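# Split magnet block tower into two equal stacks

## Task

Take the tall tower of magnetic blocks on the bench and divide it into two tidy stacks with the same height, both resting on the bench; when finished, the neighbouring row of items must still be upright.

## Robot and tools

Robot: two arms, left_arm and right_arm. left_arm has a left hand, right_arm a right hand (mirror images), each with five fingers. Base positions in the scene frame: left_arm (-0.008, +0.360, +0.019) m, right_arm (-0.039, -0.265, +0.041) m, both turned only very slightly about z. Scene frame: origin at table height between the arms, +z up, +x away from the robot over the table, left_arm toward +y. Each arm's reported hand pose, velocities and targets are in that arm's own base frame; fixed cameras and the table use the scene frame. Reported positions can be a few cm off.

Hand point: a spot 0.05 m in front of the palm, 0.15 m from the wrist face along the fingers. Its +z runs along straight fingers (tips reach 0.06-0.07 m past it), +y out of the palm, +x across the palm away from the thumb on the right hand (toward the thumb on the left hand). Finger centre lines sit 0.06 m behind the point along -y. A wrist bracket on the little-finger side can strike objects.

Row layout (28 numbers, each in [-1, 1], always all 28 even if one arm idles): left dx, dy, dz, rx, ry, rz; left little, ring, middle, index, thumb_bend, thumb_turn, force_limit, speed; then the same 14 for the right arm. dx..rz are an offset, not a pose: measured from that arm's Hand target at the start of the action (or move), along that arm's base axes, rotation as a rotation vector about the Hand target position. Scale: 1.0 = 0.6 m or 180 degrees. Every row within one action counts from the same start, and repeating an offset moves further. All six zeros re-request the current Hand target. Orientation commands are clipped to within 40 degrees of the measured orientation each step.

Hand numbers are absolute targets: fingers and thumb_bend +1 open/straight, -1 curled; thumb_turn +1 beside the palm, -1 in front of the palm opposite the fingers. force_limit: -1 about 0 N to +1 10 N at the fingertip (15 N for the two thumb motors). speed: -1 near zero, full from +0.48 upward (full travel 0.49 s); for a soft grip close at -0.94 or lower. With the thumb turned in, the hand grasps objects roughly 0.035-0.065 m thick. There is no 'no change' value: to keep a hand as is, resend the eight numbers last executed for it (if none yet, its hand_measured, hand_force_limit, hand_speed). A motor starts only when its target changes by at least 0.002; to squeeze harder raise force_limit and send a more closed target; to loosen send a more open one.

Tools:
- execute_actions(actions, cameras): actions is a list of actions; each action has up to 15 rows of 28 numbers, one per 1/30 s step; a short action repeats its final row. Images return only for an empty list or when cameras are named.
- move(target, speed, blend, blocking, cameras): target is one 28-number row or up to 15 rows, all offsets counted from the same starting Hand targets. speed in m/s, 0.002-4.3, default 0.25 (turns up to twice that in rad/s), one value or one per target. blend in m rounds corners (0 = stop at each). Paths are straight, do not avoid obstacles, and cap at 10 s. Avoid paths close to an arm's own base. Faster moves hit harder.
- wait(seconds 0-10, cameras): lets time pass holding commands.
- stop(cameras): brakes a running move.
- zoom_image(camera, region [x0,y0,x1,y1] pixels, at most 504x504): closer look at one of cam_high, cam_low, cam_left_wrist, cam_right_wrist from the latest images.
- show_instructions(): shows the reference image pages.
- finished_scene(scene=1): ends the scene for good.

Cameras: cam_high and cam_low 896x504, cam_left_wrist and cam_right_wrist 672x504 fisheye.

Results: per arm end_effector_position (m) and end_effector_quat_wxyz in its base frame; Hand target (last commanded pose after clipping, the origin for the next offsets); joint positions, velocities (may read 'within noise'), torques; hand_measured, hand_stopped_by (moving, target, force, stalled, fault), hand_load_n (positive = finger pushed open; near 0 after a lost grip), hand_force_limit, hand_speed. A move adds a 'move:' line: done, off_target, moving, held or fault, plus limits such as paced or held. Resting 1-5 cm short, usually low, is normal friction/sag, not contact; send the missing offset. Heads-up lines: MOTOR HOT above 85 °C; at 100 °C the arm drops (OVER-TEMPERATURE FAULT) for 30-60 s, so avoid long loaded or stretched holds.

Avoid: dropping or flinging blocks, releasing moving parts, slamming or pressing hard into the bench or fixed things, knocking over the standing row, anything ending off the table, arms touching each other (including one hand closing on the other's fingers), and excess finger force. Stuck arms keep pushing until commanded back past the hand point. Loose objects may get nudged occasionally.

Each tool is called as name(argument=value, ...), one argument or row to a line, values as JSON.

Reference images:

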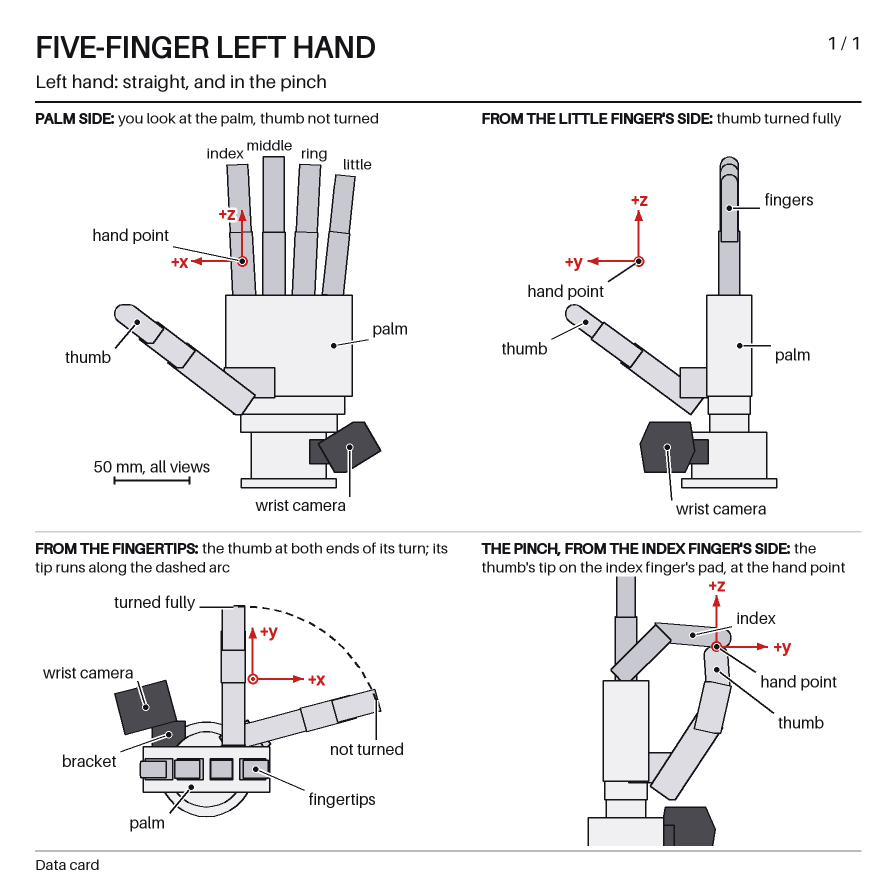

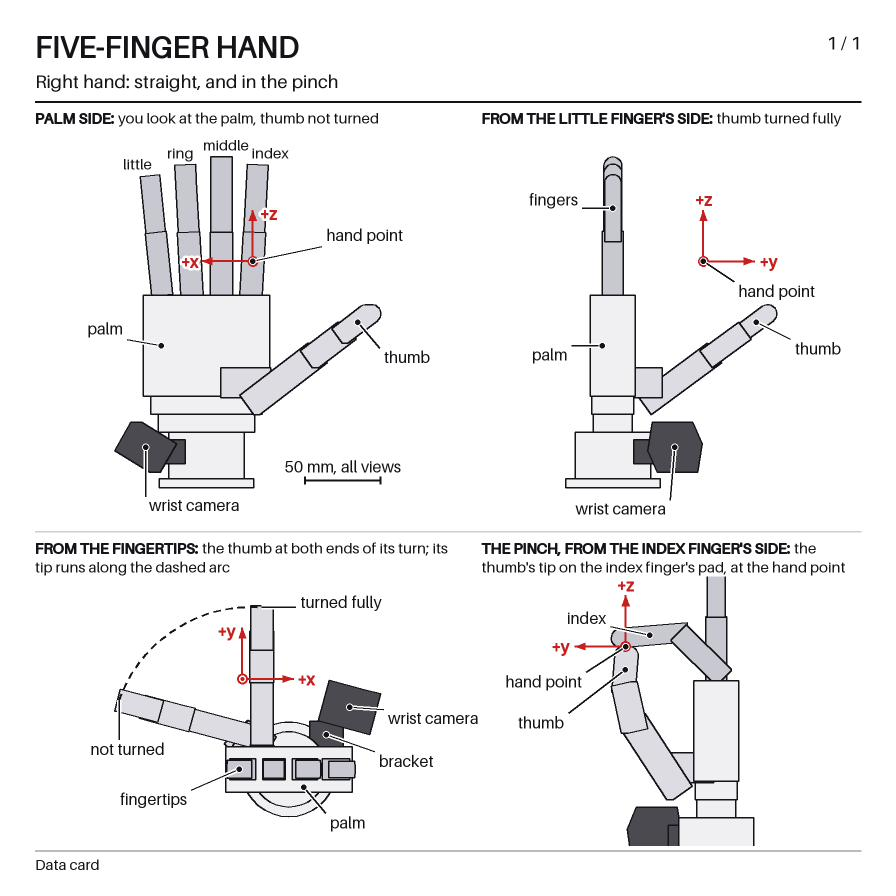

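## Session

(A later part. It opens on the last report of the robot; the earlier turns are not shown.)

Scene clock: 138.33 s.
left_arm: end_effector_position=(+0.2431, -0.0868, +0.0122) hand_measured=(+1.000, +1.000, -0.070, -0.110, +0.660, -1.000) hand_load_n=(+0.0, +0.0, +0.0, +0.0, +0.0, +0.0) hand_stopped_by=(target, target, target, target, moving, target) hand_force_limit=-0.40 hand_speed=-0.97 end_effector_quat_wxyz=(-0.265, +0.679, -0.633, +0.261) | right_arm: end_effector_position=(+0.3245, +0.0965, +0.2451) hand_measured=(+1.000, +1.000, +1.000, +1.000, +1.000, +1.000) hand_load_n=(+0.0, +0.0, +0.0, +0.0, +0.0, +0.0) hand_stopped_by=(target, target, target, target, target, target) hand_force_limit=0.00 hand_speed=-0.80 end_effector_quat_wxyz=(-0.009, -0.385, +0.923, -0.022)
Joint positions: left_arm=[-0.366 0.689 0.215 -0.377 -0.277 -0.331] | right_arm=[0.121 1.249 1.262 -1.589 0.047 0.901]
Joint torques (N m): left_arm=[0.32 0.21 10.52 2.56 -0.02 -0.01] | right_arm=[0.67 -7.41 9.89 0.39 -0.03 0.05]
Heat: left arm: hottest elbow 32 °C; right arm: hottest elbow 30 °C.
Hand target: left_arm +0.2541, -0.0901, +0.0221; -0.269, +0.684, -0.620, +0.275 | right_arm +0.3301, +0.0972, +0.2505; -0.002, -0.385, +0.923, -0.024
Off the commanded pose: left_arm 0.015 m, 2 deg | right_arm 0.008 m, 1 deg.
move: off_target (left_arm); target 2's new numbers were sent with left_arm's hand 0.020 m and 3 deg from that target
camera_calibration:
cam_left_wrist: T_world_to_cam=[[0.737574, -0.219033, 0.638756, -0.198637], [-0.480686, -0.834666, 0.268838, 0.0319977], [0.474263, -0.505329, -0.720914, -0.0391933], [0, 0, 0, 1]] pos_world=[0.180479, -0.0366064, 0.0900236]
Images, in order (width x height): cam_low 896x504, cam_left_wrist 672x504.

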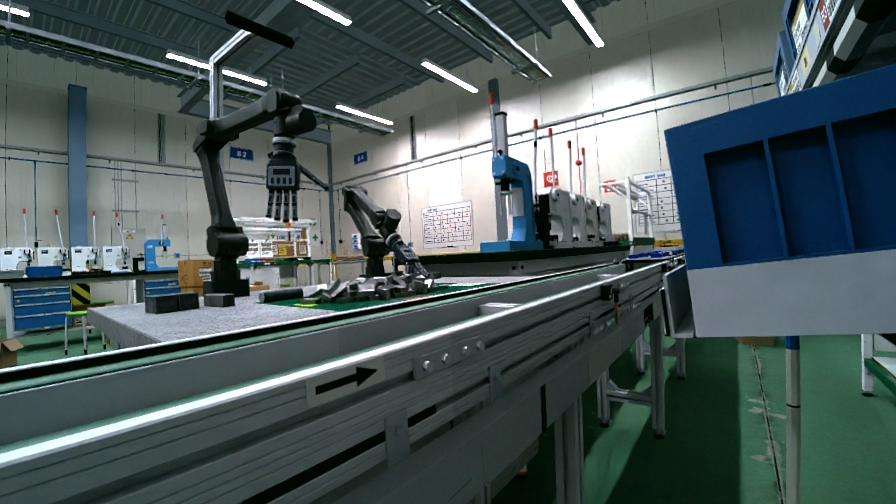

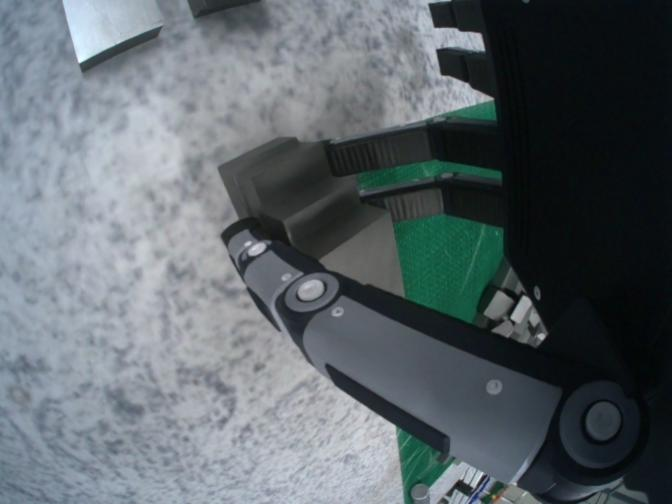

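move(
  target=[
    [0,0,0,0,0,0,1,1,0.0,0.0,1,-1,-0.7,-0.4,0,0,0,0,0,0,1,1,1,1,1,1,0,-0.8],
    [0,0,0,0,0,0,1,1,0.0,0.0,1,1,-0.7,0.0,0,0,0,0,0,0,1,1,1,1,1,1,0,-0.8],
  ],
  speed=0.05,
  cameras=["cam_left_wrist","cam_low"],
)

zoom_image(
  camera="cam_left_wrist",
  region=[195, 100, 455, 320],
)

Scene clock: 142.87 s.
left_arm: end_effector_position=(+0.2442, -0.0872, +0.0132) hand_measured=(+1.000, +1.000, +0.000, +0.000, +1.000, +1.000) hand_load_n=(+0.0, +0.0, -2.0, +0.0, +0.0, -0.5) hand_stopped_by=(target, target, target, target, target, target) hand_force_limit=-0.70 hand_speed=0.00 end_effector_quat_wxyz=(-0.266, +0.679, -0.631, +0.264) | right_arm: end_effector_position=(+0.3245, +0.0965, +0.2451) hand_measured=(+1.000, +1.000, +1.000, +1.000, +1.000, +1.000) hand_load_n=(+0.0, +0.0, +0.0, +0.0, +0.0, +0.0) hand_stopped_by=(target, target, target, target, target, target) hand_force_limit=0.00 hand_speed=-0.80 end_effector_quat_wxyz=(-0.009, -0.385, +0.923, -0.022)
Joint positions: left_arm=[-0.366 0.687 0.215 -0.373 -0.278 -0.333] | right_arm=[0.121 1.249 1.262 -1.589 0.047 0.901]
Joint torques (N m): left_arm=[0.97 0.73 10.63 2.54 -0.07 -0.03] | right_arm=[0.67 -7.47 9.92 0.43 -0.02 0.06]
Heat: left arm: hottest elbow 32 °C; right arm: hottest elbow 30 °C.
Hand target: left_arm +0.2541, -0.0900, +0.0220; -0.269, +0.684, -0.620, +0.275 | right_arm +0.3301, +0.0972, +0.2505; -0.002, -0.385, +0.923, -0.024
Off the commanded pose: left_arm 0.014 m, 2 deg | right_arm 0.008 m, 1 deg.
move: off_target (left_arm); target 2's new numbers were sent with left_arm's hand 0.014 m and 2 deg from that target
camera_calibration:
cam_left_wrist: T_world_to_cam=[[0.734659, -0.215938, 0.643153, -0.199242], [-0.480711, -0.834639, 0.268877, 0.0319032], [0.47874, -0.506704, -0.716979, -0.0404876], [0, 0, 0, 1]] pos_world=[0.181094, -0.0369115, 0.0905361]
Images, in order (width x height): cam_low 896x504, cam_left_wrist 672x504.

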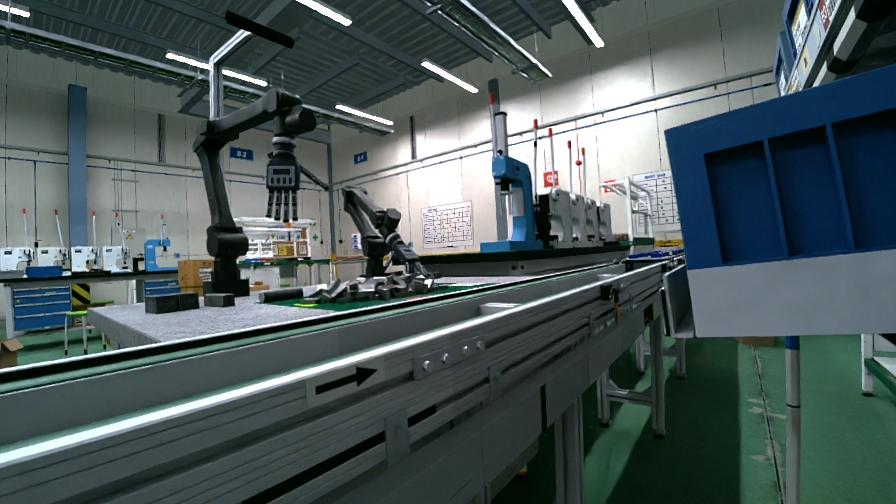

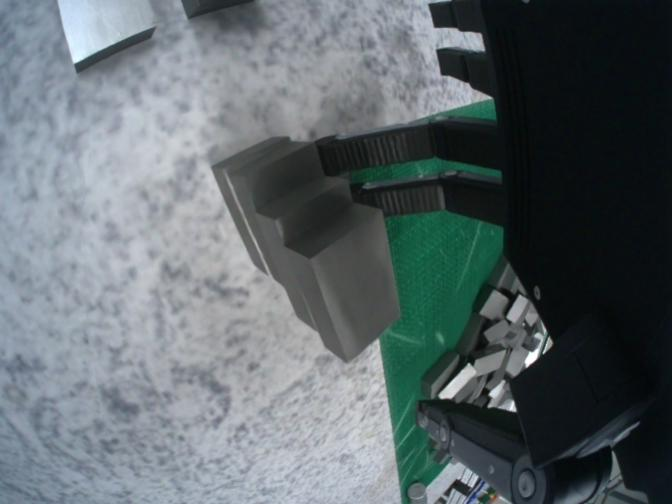

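Scaled by 1.938 from the camera's 672x504 image, which has a finer 960x720 frame.

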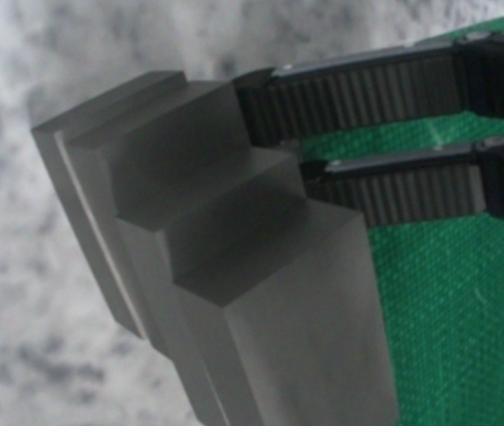

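move(
  target=[0.0688,-0.0264,0.1207,-0.0215,-0.056,0,1,1,0.0,0.0,1,1,-0.7,0,0,0,0,0,0,0,1,1,1,1,1,1,0,-0.8],
  speed=0.12,
  cameras=["cam_left_wrist","cam_high"],
)

zoom_image(
  camera="cam_left_wrist",
  region=[195, 100, 455, 320],
)

zoom_image(
  camera="cam_high",
  region=[560, 260, 670, 380],
)

Scene clock: 144.73 s.
left_arm: end_effector_position=(+0.2728, -0.0981, +0.0626) hand_measured=(+1.000, +1.000, +0.000, +0.000, +1.000, +1.000) hand_load_n=(+0.0, +0.0, +0.0, +0.0, +0.0, +0.0) hand_stopped_by=(target, target, target, target, target, target) hand_force_limit=-0.70 hand_speed=0.00 end_effector_quat_wxyz=(-0.290, +0.667, -0.605, +0.325) | right_arm: end_effector_position=(+0.3245, +0.0965, +0.2451) hand_measured=(+1.000, +1.000, +1.000, +1.000, +1.000, +1.000) hand_load_n=(+0.0, +0.0, +0.0, +0.0, +0.0, +0.0) hand_stopped_by=(target, target, target, target, target, target) hand_force_limit=0.00 hand_speed=-0.80 end_effector_quat_wxyz=(-0.009, -0.385, +0.923, -0.022)
Joint positions: left_arm=[-0.366 0.613 0.27 -0.36 -0.278 -0.333] | right_arm=[0.121 1.249 1.262 -1.589 0.047 0.901]
Joint torques (N m): left_arm=[0.62 0.09 14.45 2.97 -0.01 -0.01] | right_arm=[0.5 -7.47 9.92 0.36 -0.02 0.05]
Heat: left arm: hottest elbow 32 °C; right arm: hottest elbow 30 °C.
Hand target: left_arm +0.2954, -0.1058, +0.0944; -0.299, +0.666, -0.584, +0.355 | right_arm +0.3301, +0.0972, +0.2505; -0.002, -0.385, +0.923, -0.024
Off the commanded pose: left_arm 0.040 m, 4 deg | right_arm 0.008 m, 1 deg.
move: off_target (left_arm)
camera_calibration:
cam_left_wrist: T_world_to_cam=[[0.642053, -0.180487, 0.745112, -0.232012], [-0.514967, -0.821529, 0.244743, 0.0353751], [0.567959, -0.540846, -0.62041, -0.0580507], [0, 0, 0, 1]] pos_world=[0.200152, -0.0442101, 0.128202]
Images, in order (width x height): cam_high 896x504, cam_left_wrist 672x504.

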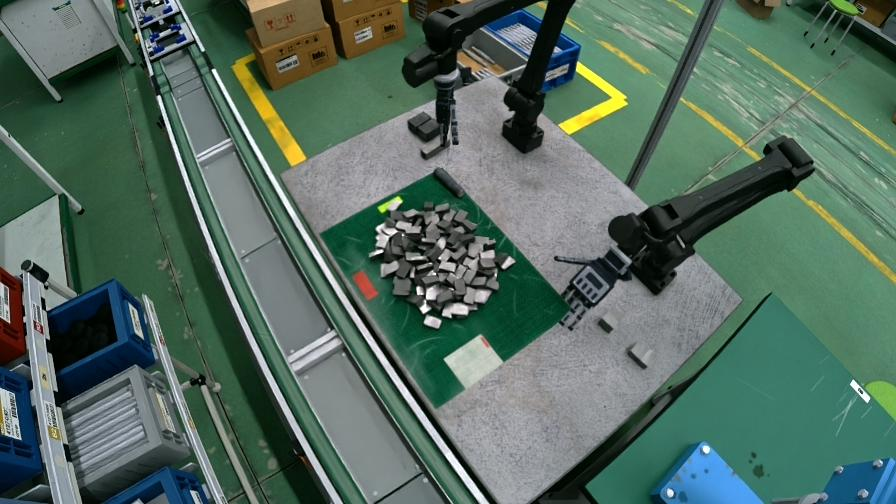

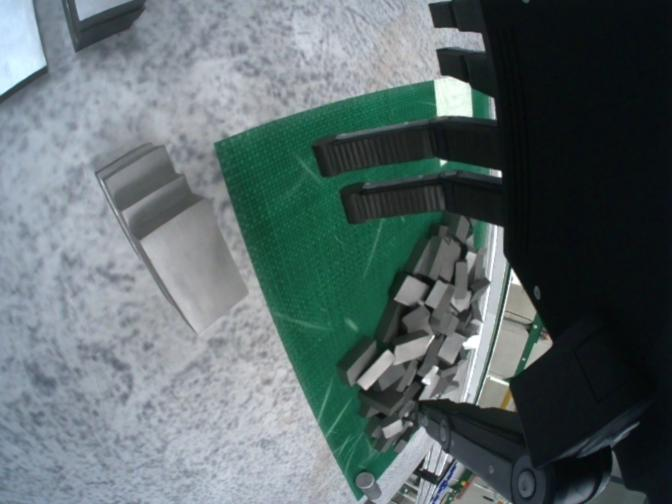

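Scaled by 1.938 from the camera's 672x504 image, which has a finer 960x720 frame.

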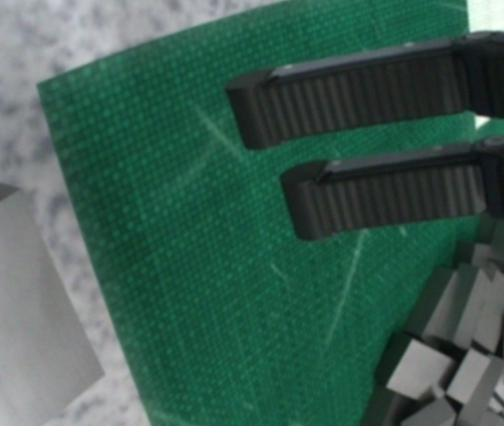

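Scaled by 4.200 from the camera's 896x504 image, which has a finer 1280x720 frame.

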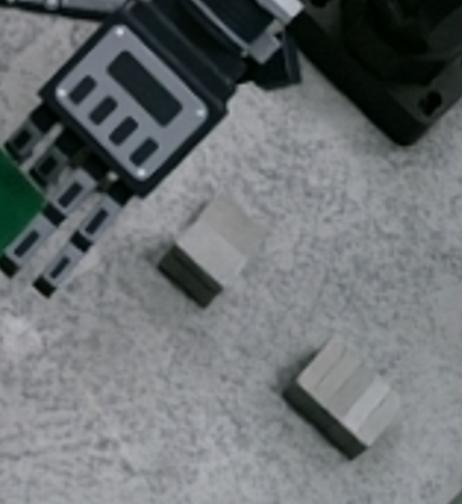

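zoom_image(
  camera="cam_left_wrist",
  region=[85, 125, 265, 345],
)

Scaled by 2.291 from the camera's 672x504 image, which has a finer 960x720 frame.

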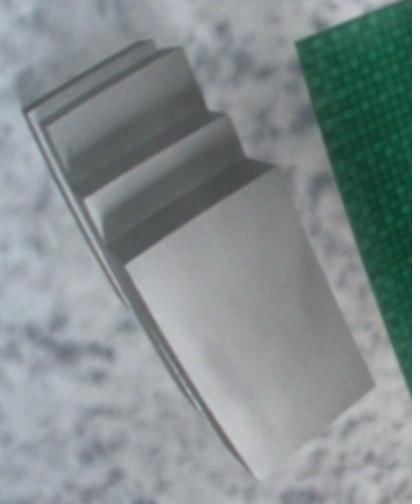

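move(
  target=[
    [-0.02,-0.06,0.17,0,0,0,1,1,1,1,1,1,-0.7,0,0,0,0,0,0,0,1,1,1,1,1,1,0,-0.8],
    [-0.134,-0.06,0.17,0.2564,0.2269,-0.4807,1,1,1,1,1,1,-0.7,0,0,0,0,0,0,0,1,1,1,1,1,1,0,-0.8],
  ],
  speed=0.25,
  blend=0.02,
  cameras=["cam_left_wrist","cam_high"],
)

Scene clock: 156.90 s.
left_arm: end_effector_position=(+0.2028, -0.1320, +0.1812) hand_measured=(+1.000, +1.000, +1.000, +1.000, +1.000, +1.000) hand_load_n=(+0.0, +0.0, +0.0, +0.0, -0.5, +0.0) hand_stopped_by=(target, target, target, target, target, target) hand_force_limit=-0.70 hand_speed=0.00 end_effector_quat_wxyz=(-0.015, -0.036, +0.999, +0.011) | right_arm: end_effector_position=(+0.3245, +0.0965, +0.2451) hand_measured=(+1.000, +1.000, +1.000, +1.000, +1.000, +1.000) hand_load_n=(+0.0, +0.0, +0.5, +0.0, +0.0, +0.0) hand_stopped_by=(target, target, target, target, target, target) hand_force_limit=0.00 hand_speed=-0.80 end_effector_quat_wxyz=(-0.009, -0.385, +0.923, -0.022)
Joint positions: left_arm=[-0.67 1.171 1.016 -1.453 0.002 0.828] | right_arm=[0.121 1.249 1.262 -1.589 0.047 0.901]
Joint torques (N m): left_arm=[-0.62 -4.89 13.24 0.53 0.01 0.3] | right_arm=[0.56 -7.41 9.91 0.38 -0.03 0.05]
Heat: left arm: hottest elbow 34 °C; right arm: hottest elbow 30 °C.
Hand target: left_arm +0.2150, -0.1418, +0.1964; +0.000, -0.024, +1.000, +0.000 | right_arm +0.3301, +0.0972, +0.2505; -0.002, -0.385, +0.923, -0.024
Off the commanded pose: left_arm 0.022 m, 3 deg | right_arm 0.008 m, 1 deg.
move: off_target (left_arm)
camera_calibration:
cam_left_wrist: T_world_to_cam=[[-0.208851, -0.976358, -0.0557294, -0.068978], [-0.803791, 0.13892, 0.578465, 0.0672987], [-0.557047, 0.165608, -0.813802, 0.393471], [0, 0, 0, 1]] pos_world=[0.258869, -0.141858, 0.277433]
Images, in order (width x height): cam_high 896x504, cam_left_wrist 672x504.

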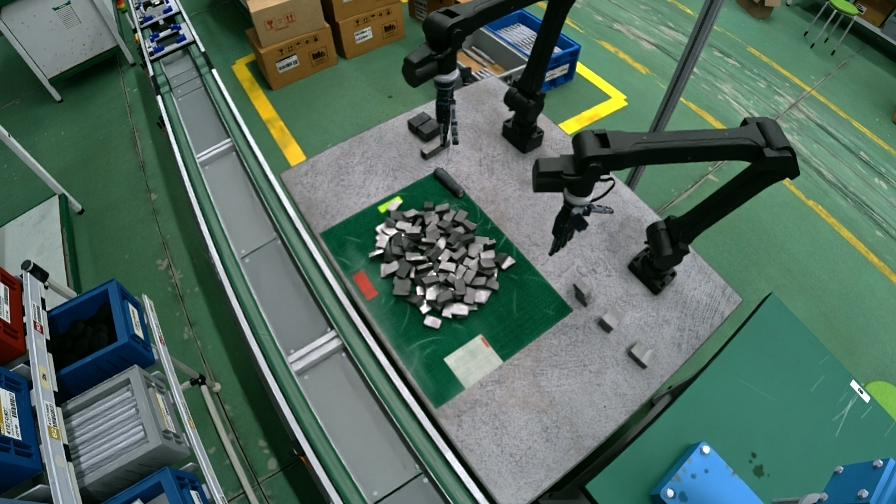

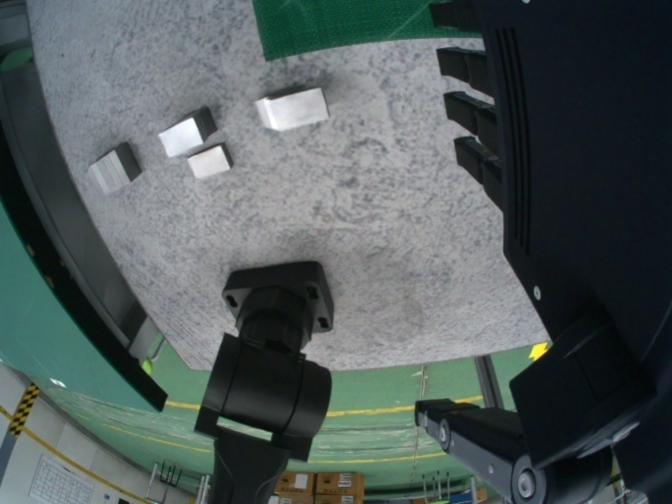

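zoom_image(
  camera="cam_left_wrist",
  region=[240, 70, 350, 150],
)

zoom_image(
  camera="cam_left_wrist",
  region=[80, 90, 250, 210],
)

Scaled by 4.582 from the camera's 672x504 image, which has a finer 960x720 frame.

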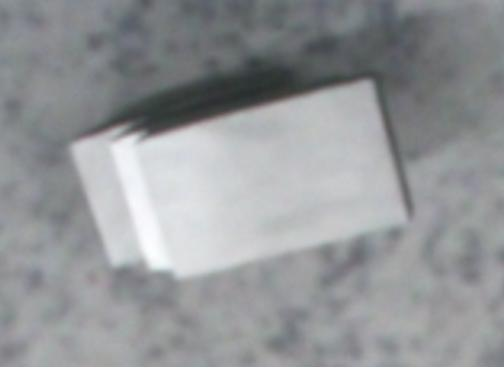

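Scaled by 2.965 from the camera's 672x504 image, which has a finer 960x720 frame.

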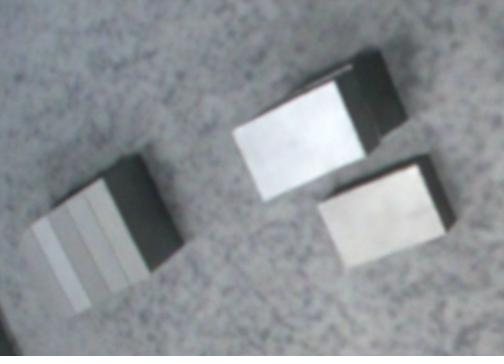

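move(
  target=[0.0162,0.0617,-0.1767,-0.0067,-0.0099,-0.0172,1,1,1,1,1,1,-0.7,0,0,0,0,0,0,0,1,1,1,1,1,1,0,-0.8],
  speed=0.2,
  cameras=["cam_left_wrist","cam_high","cam_low"],
)

zoom_image(
  camera="cam_left_wrist",
  region=[240, 60, 500, 260],
)

Scene clock: 161.47 s.
left_arm: end_effector_position=(+0.2205, -0.1050, +0.0918) hand_measured=(+1.000, +1.000, +1.000, +1.000, +1.000, +1.000) hand_load_n=(+0.0, -0.5, +0.0, +0.5, +0.0, +0.0) hand_stopped_by=(target, target, target, target, target, target) hand_force_limit=-0.70 hand_speed=0.00 end_effector_quat_wxyz=(+0.014, -0.001, +1.000, -0.009) | right_arm: end_effector_position=(+0.3245, +0.0965, +0.2451) hand_measured=(+1.000, +1.000, +1.000, +1.000, +1.000, +1.000) hand_load_n=(+0.0, +0.0, +0.0, +0.0, +0.0, +0.0) hand_stopped_by=(target, target, target, target, target, target) hand_force_limit=0.00 hand_speed=-0.80 end_effector_quat_wxyz=(-0.009, -0.385, +0.923, -0.022)
Joint positions: left_arm=[-0.58 1.174 0.787 -1.15 -0.001 0.988] | right_arm=[0.121 1.249 1.262 -1.589 0.047 0.901]
Joint torques (N m): left_arm=[0.85 -4.6 8.55 1.29 0.21 0.32] | right_arm=[0.73 -7.36 9.91 0.38 -0.03 0.05]
Heat: left arm: hottest elbow 34 °C; right arm: hottest elbow 30 °C.
Hand target: left_arm +0.2248, -0.1048, +0.0904; +0.015, +0.003, +1.000, -0.011 | right_arm +0.3301, +0.0972, +0.2505; -0.002, -0.385, +0.923, -0.024
Off the commanded pose: left_arm 0.004 m, 1 deg | right_arm 0.008 m, 1 deg.
move: done
camera_calibration:
cam_left_wrist: T_world_to_cam=[[-0.273932, -0.961204, -0.0323708, -0.0300962], [-0.823824, 0.217147, 0.523604, 0.14716], [-0.496261, 0.1701, -0.851347, 0.316489], [0, 0, 0, 1]] pos_world=[0.270051, -0.114719, 0.191414]
Images, in order (width x height): cam_high 896x504, cam_low 896x504, cam_left_wrist 672x504.

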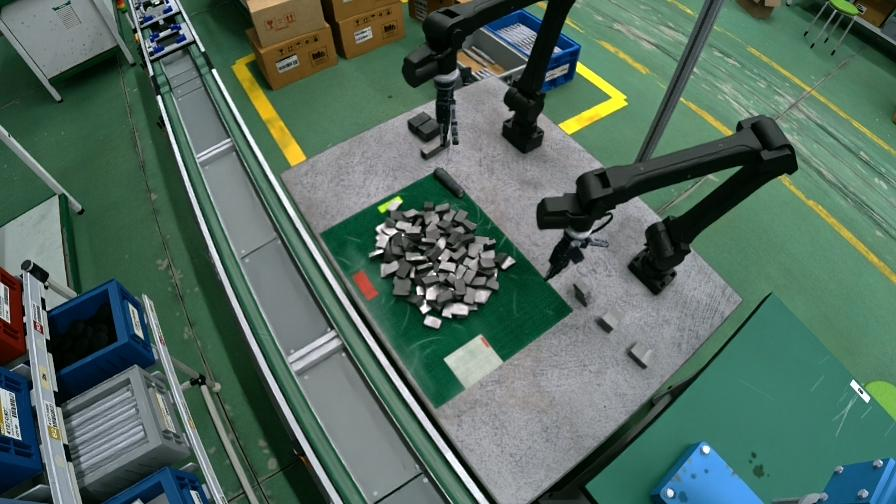

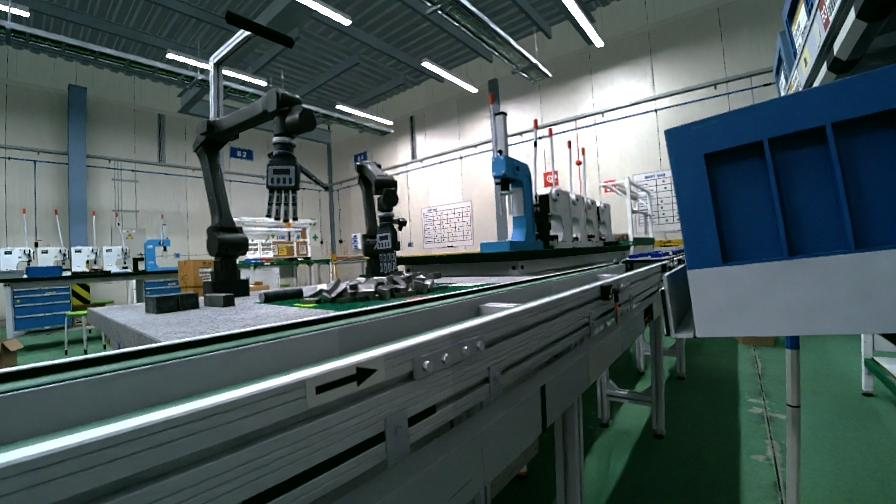

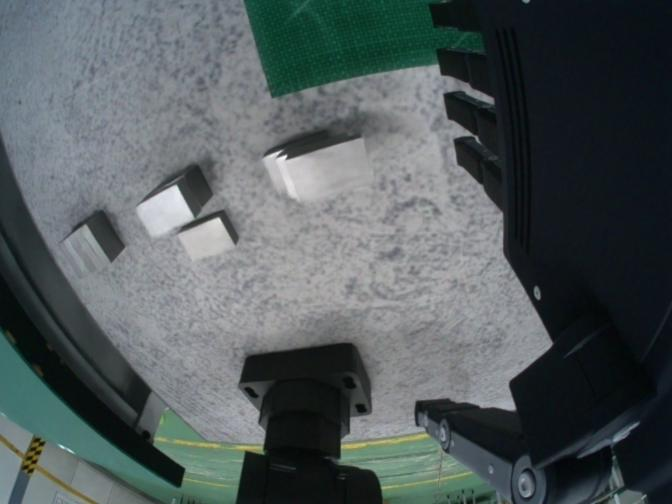

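Scaled by 1.938 from the camera's 672x504 image, which has a finer 960x720 frame.

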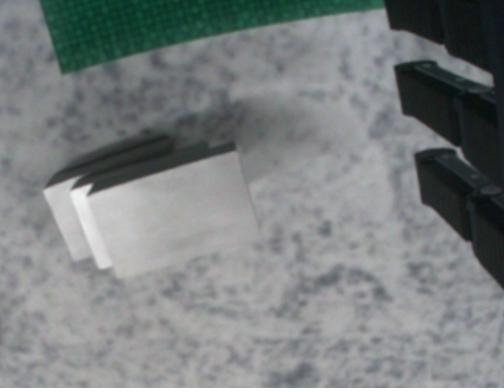

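move(
  target=[-0.0133,0.0133,-0.06,0,0.008,0.007,1,1,1,1,1,1,-0.7,0,0,0,0,0,0,0,1,1,1,1,1,1,0,-0.8],
  speed=0.12,
  cameras=["cam_left_wrist","cam_high","cam_low"],
)

zoom_image(
  camera="cam_left_wrist",
  region=[240, 60, 500, 260],
)

zoom_image(
  camera="cam_high",
  region=[540, 220, 640, 330],
)

Scene clock: 164.53 s.
left_arm: end_effector_position=(+0.2123, -0.0967, +0.0553) hand_measured=(+1.000, +1.000, +1.000, +1.000, +1.000, +1.000) hand_load_n=(+0.0, +0.0, +0.0, +0.0, +0.0, +0.0) hand_stopped_by=(target, target, target, target, target, target) hand_force_limit=-0.70 hand_speed=0.00 end_effector_quat_wxyz=(+0.001, -0.012, +1.000, -0.008) | right_arm: end_effector_position=(+0.3245, +0.0965, +0.2451) hand_measured=(+1.000, +1.000, +1.000, +1.000, +1.000, +1.000) hand_load_n=(+0.0, +0.0, +0.0, +0.0, +0.0, +0.0) hand_stopped_by=(target, target, target, target, target, target) hand_force_limit=0.00 hand_speed=-0.80 end_effector_quat_wxyz=(-0.009, -0.385, +0.923, -0.022)
Joint positions: left_arm=[-0.559 1.214 0.709 -1.057 0.012 0.988] | right_arm=[0.121 1.249 1.262 -1.589 0.047 0.901]
Joint torques (N m): left_arm=[1.08 -4.84 8.01 1.43 0.2 0.28] | right_arm=[0.62 -7.36 9.92 0.42 -0.03 0.05]
Heat: left arm: hottest elbow 34 °C; right arm: hottest elbow 30 °C.
Hand target: left_arm +0.2167, -0.0967, +0.0544; +0.003, -0.008, +1.000, -0.011 | right_arm +0.3301, +0.0972, +0.2505; -0.002, -0.385, +0.923, -0.024
Off the commanded pose: left_arm 0.005 m, 1 deg | right_arm 0.008 m, 1 deg.
move: done
camera_calibration:
cam_left_wrist: T_world_to_cam=[[-0.254814, -0.966611, -0.0270735, -0.0304244], [-0.813725, 0.199216, 0.546045, 0.152617], [-0.52242, 0.16117, -0.837318, 0.28395], [0, 0, 0, 1]] pos_world=[0.264777, -0.105577, 0.153597]
Images, in order (width x height): cam_high 896x504, cam_low 896x504, cam_left_wrist 672x504.

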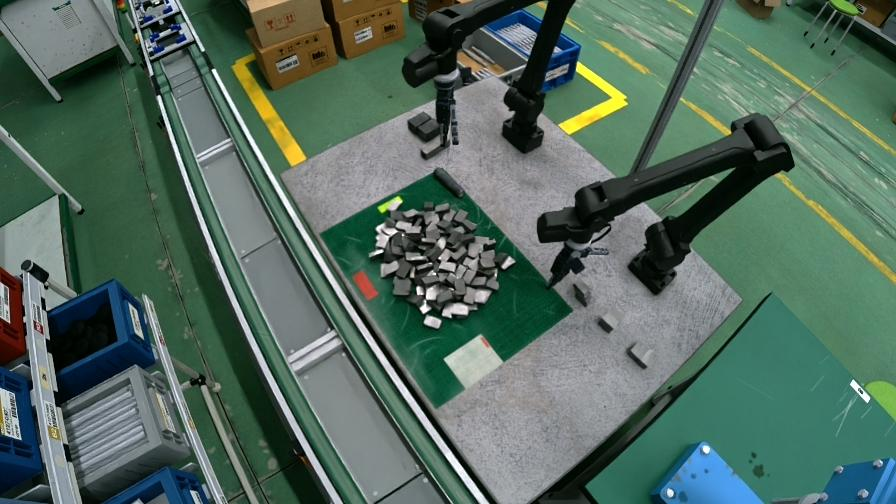

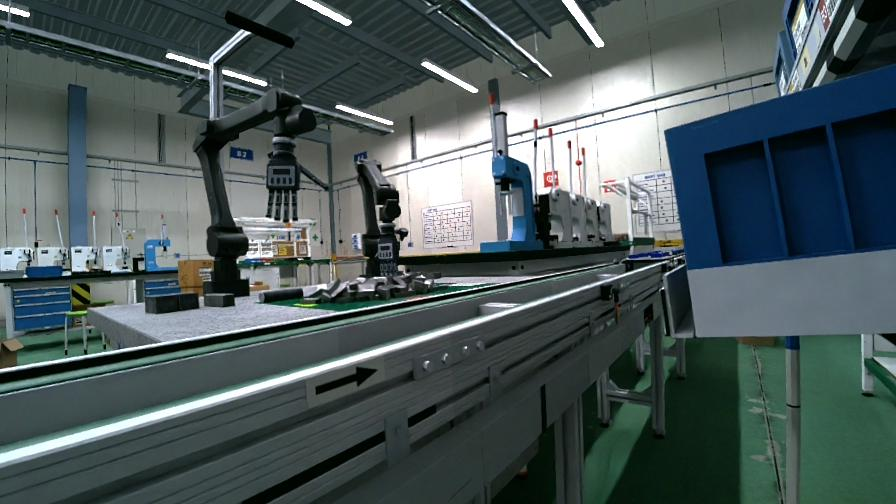

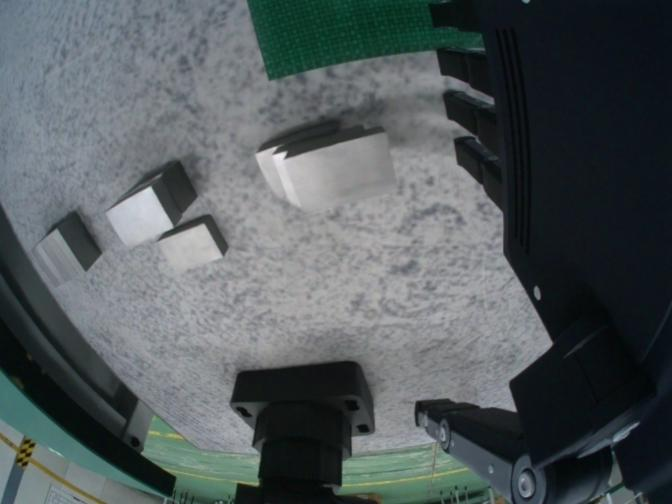

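Scaled by 1.938 from the camera's 672x504 image, which has a finer 960x720 frame.

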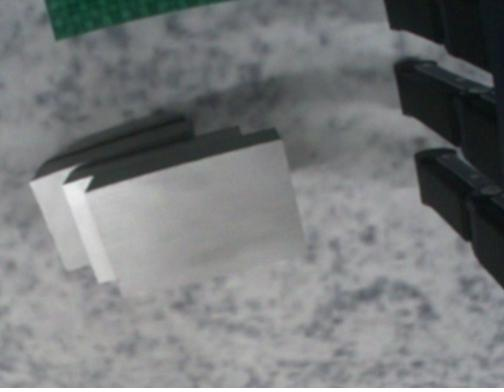

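Scaled by 4.582 from the camera's 896x504 image, which has a finer 1280x720 frame.

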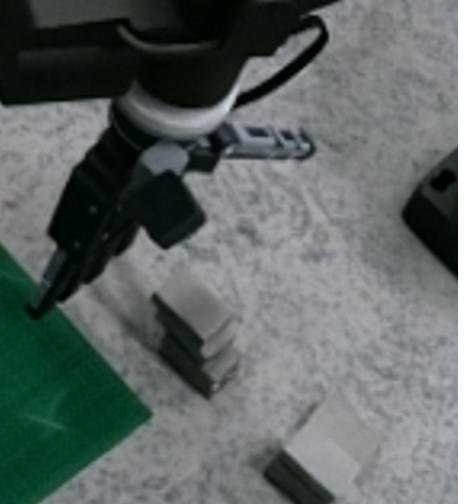

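move(
  target=[0,0.0867,0,0,0,0,1,1,1,1,1,1,-0.7,0,0,0,0,0,0,0,1,1,1,1,1,1,0,-0.8],
  speed=0.05,
  cameras=["cam_left_wrist","cam_high"],
)

zoom_image(
  camera="cam_left_wrist",
  region=[300, 60, 520, 240],
)

zoom_image(
  camera="cam_high",
  region=[540, 240, 630, 330],
)

Scene clock: 167.10 s.
left_arm: end_effector_position=(+0.2185, -0.0513, +0.0539) hand_measured=(+1.000, +1.000, +1.000, +1.000, +1.000, +1.000) hand_load_n=(+0.0, +0.0, +0.5, +0.0, +0.0, +0.0) hand_stopped_by=(target, target, target, target, target, target) hand_force_limit=-0.70 hand_speed=0.00 end_effector_quat_wxyz=(+0.005, -0.011, +1.000, -0.015) | right_arm: end_effector_position=(+0.3245, +0.0965, +0.2451) hand_measured=(+1.000, +1.000, +1.000, +1.000, +1.000, +1.000) hand_load_n=(+0.0, +0.0, +0.0, +0.0, +0.0, +0.0) hand_stopped_by=(target, target, target, target, target, target) hand_force_limit=0.00 hand_speed=-0.80 end_effector_quat_wxyz=(-0.009, -0.385, +0.923, -0.022)
Joint positions: left_arm=[-0.397 1.156 0.664 -1.057 0.024 1.15] | right_arm=[0.121 1.249 1.262 -1.589 0.047 0.901]
Joint torques (N m): left_arm=[1.14 -4.78 7.36 0.4 -0.12 0.3] | right_arm=[0.67 -7.36 9.92 0.38 -0.02 0.06]
Heat: left arm: hottest elbow 33 °C; right arm: hottest elbow 30 °C.
Hand target: left_arm +0.2168, -0.0449, +0.0544; +0.003, -0.008, +1.000, -0.011 | right_arm +0.3301, +0.0972, +0.2505; -0.002, -0.385, +0.923, -0.024
Off the commanded pose: left_arm 0.007 m, 1 deg | right_arm 0.008 m, 1 deg.
move: done
camera_calibration:
cam_left_wrist: T_world_to_cam=[[-0.255148, -0.966797, -0.0142578, 0.0144329], [-0.818656, 0.208159, 0.535231, 0.151556], [-0.514491, 0.148235, -0.844586, 0.276662], [0, 0, 0, 1]] pos_world=[0.270095, -0.0586052, 0.152753]
Images, in order (width x height): cam_high 896x504, cam_left_wrist 672x504.

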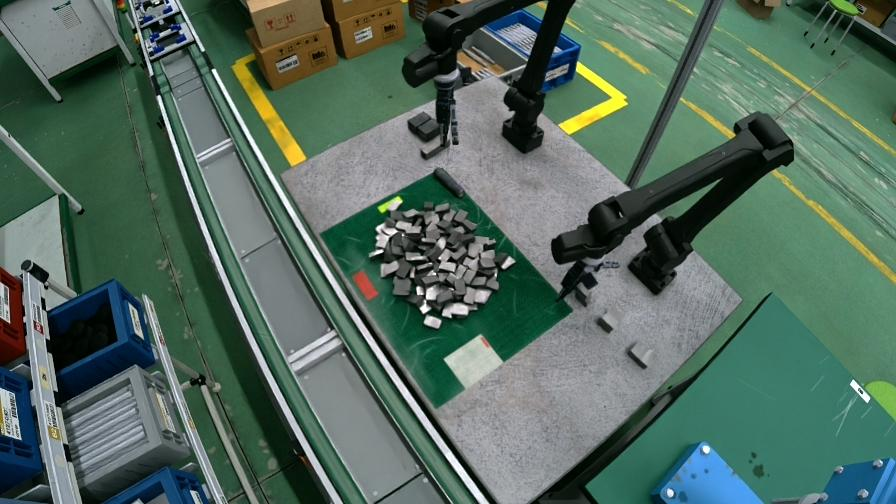

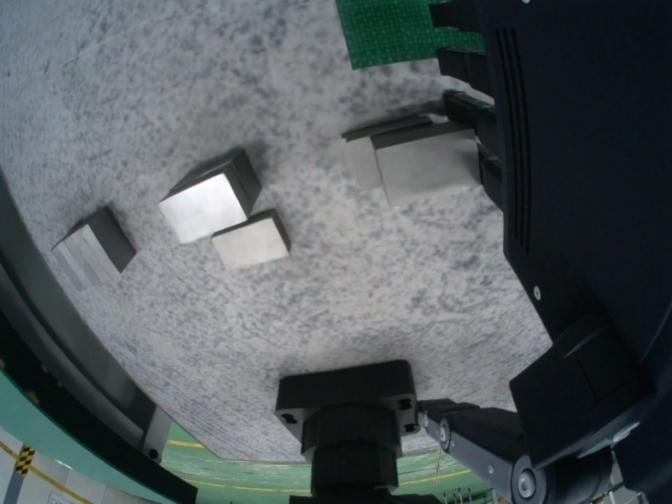

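Scaled by 2.291 from the camera's 672x504 image, which has a finer 960x720 frame.

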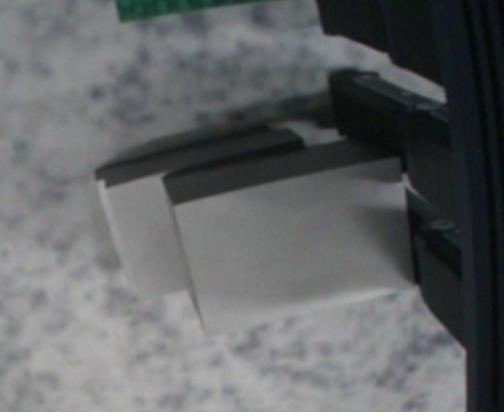

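Scaled by 5.600 from the camera's 896x504 image, which has a finer 1280x720 frame.

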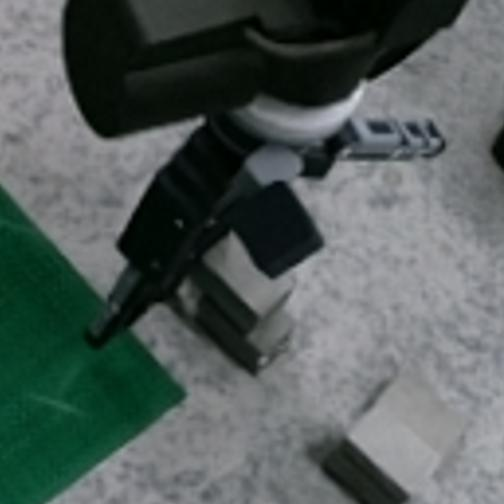

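move(
  target=[-0.007,0.0217,0,0,0,0,1,1,1,1,1,1,-0.7,0,0,0,0,0,0,0,1,1,1,1,1,1,0,-0.8],
  speed=0.04,
  cameras=["cam_left_wrist","cam_high"],
)

zoom_image(
  camera="cam_left_wrist",
  region=[320, 60, 520, 240],
)

Scene clock: 168.63 s.
left_arm: end_effector_position=(+0.2153, -0.0386, +0.0539) hand_measured=(+1.000, +1.000, +1.000, +1.000, +1.000, +1.000) hand_load_n=(+0.0, +0.0, +0.5, +0.0, +0.0, +0.0) hand_stopped_by=(target, target, target, target, target, target) hand_force_limit=-0.70 hand_speed=0.00 end_effector_quat_wxyz=(+0.007, -0.012, +1.000, -0.016) | right_arm: end_effector_position=(+0.3245, +0.0965, +0.2451) hand_measured=(+1.000, +1.000, +1.000, +1.000, +1.000, +1.000) hand_load_n=(+0.0, +0.0, +0.0, +0.0, +0.0, +0.0) hand_stopped_by=(target, target, target, target, target, target) hand_force_limit=0.00 hand_speed=-0.80 end_effector_quat_wxyz=(-0.009, -0.385, +0.923, -0.022)
Joint positions: left_arm=[-0.357 1.13 0.646 -1.063 0.025 1.189] | right_arm=[0.121 1.249 1.262 -1.589 0.047 0.901]
Joint torques (N m): left_arm=[0.85 -4.78 7.27 0.32 -0.15 0.3] | right_arm=[0.62 -7.24 9.91 0.38 -0.02 0.06]
Heat: left arm: hottest elbow 33 °C; right arm: hottest elbow 30 °C.
Hand target: left_arm +0.2125, -0.0317, +0.0545; +0.003, -0.008, +1.000, -0.011 | right_arm +0.3301, +0.0972, +0.2505; -0.002, -0.385, +0.923, -0.024
Off the commanded pose: left_arm 0.007 m, 1 deg | right_arm 0.008 m, 1 deg.
move: done
camera_calibration:
cam_left_wrist: T_world_to_cam=[[-0.253633, -0.967203, -0.0137417, 0.0255069], [-0.820326, 0.207545, 0.532908, 0.14668], [-0.512578, 0.146436, -0.846062, 0.272747], [0, 0, 0, 1]] pos_world=[0.266598, -0.0457122, 0.152944]
Images, in order (width x height): cam_high 896x504, cam_left_wrist 672x504.

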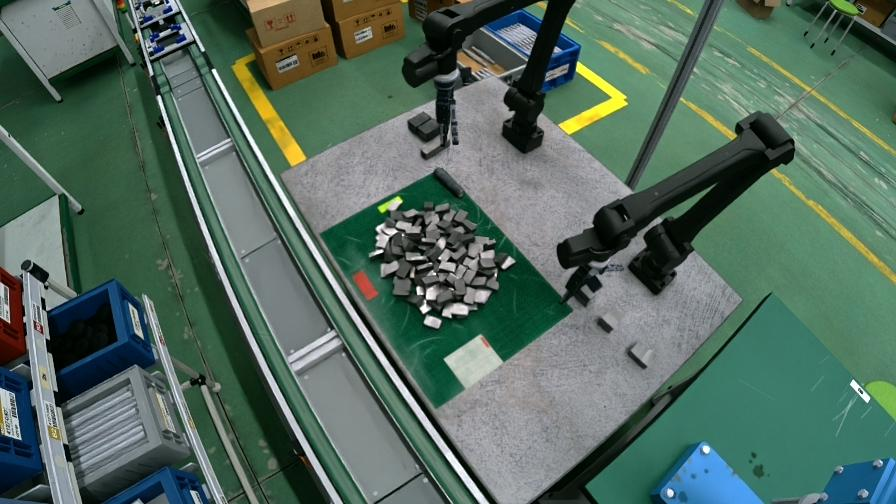

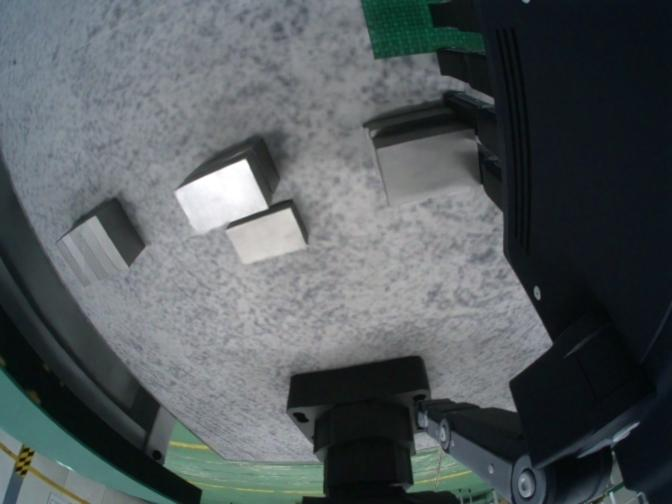

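Scaled by 2.520 from the camera's 672x504 image, which has a finer 960x720 frame.

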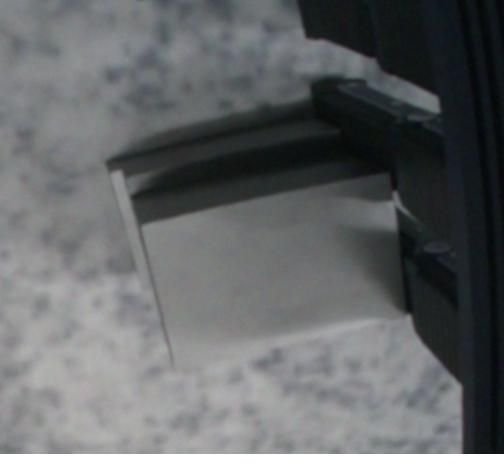

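move(
  target=[0,0.006,0,0,0,0,1,1,1,1,1,1,-0.7,0,0,0,0,0,0,0,1,1,1,1,1,1,0,-0.8],
  speed=0.04,
  cameras=["cam_left_wrist"],
)

zoom_image(
  camera="cam_left_wrist",
  region=[340, 80, 500, 220],
)

Scene clock: 170.73 s.
left_arm: end_effector_position=(+0.2153, -0.0353, +0.0538) hand_measured=(+1.000, +1.000, +1.000, +1.000, +1.000, +1.000) hand_load_n=(+0.0, +0.0, +0.0, +0.0, +0.0, +0.0) hand_stopped_by=(target, target, target, target, target, target) hand_force_limit=-0.70 hand_speed=0.00 end_effector_quat_wxyz=(+0.006, -0.012, +1.000, -0.017) | right_arm: end_effector_position=(+0.3245, +0.0965, +0.2451) hand_measured=(+1.000, +1.000, +1.000, +1.000, +1.000, +1.000) hand_load_n=(+0.0, +0.0, +0.0, +0.0, +0.0, +0.0) hand_stopped_by=(target, target, target, target, target, target) hand_force_limit=0.00 hand_speed=-0.80 end_effector_quat_wxyz=(-0.009, -0.385, +0.923, -0.022)
Joint positions: left_arm=[-0.344 1.127 0.643 -1.064 0.027 1.203] | right_arm=[0.121 1.249 1.262 -1.589 0.047 0.901]
Joint torques (N m): left_arm=[1.2 -4.72 7.27 0.35 -0.2 0.29] | right_arm=[0.67 -7.3 9.91 0.39 -0.02 0.05]
Heat: left arm: hottest elbow 33 °C; right arm: hottest elbow 30 °C.
Hand target: left_arm +0.2125, -0.0281, +0.0544; +0.003, -0.008, +1.000, -0.011 | right_arm +0.3301, +0.0972, +0.2505; -0.002, -0.385, +0.923, -0.024
Off the commanded pose: left_arm 0.008 m, 1 deg | right_arm 0.008 m, 1 deg.
move: done
camera_calibration:
cam_left_wrist: T_world_to_cam=[[-0.254757, -0.966924, -0.0125162, 0.0288216], [-0.819652, 0.209051, 0.533356, 0.145916], [-0.513098, 0.146135, -0.845798, 0.272181], [0, 0, 0, 1]] pos_world=[0.266598, -0.0424108, 0.152746]
Images, in order (width x height): cam_left_wrist 672x504.

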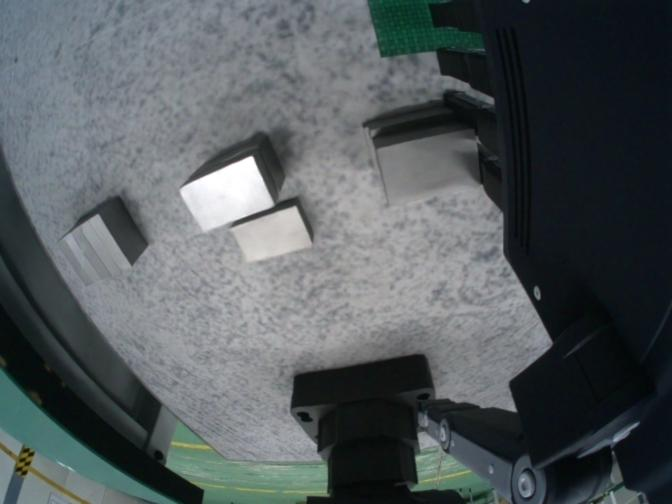

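Scaled by 3.150 from the camera's 672x504 image, which has a finer 960x720 frame.

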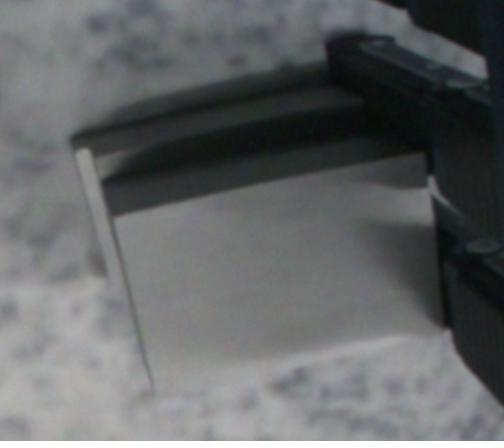

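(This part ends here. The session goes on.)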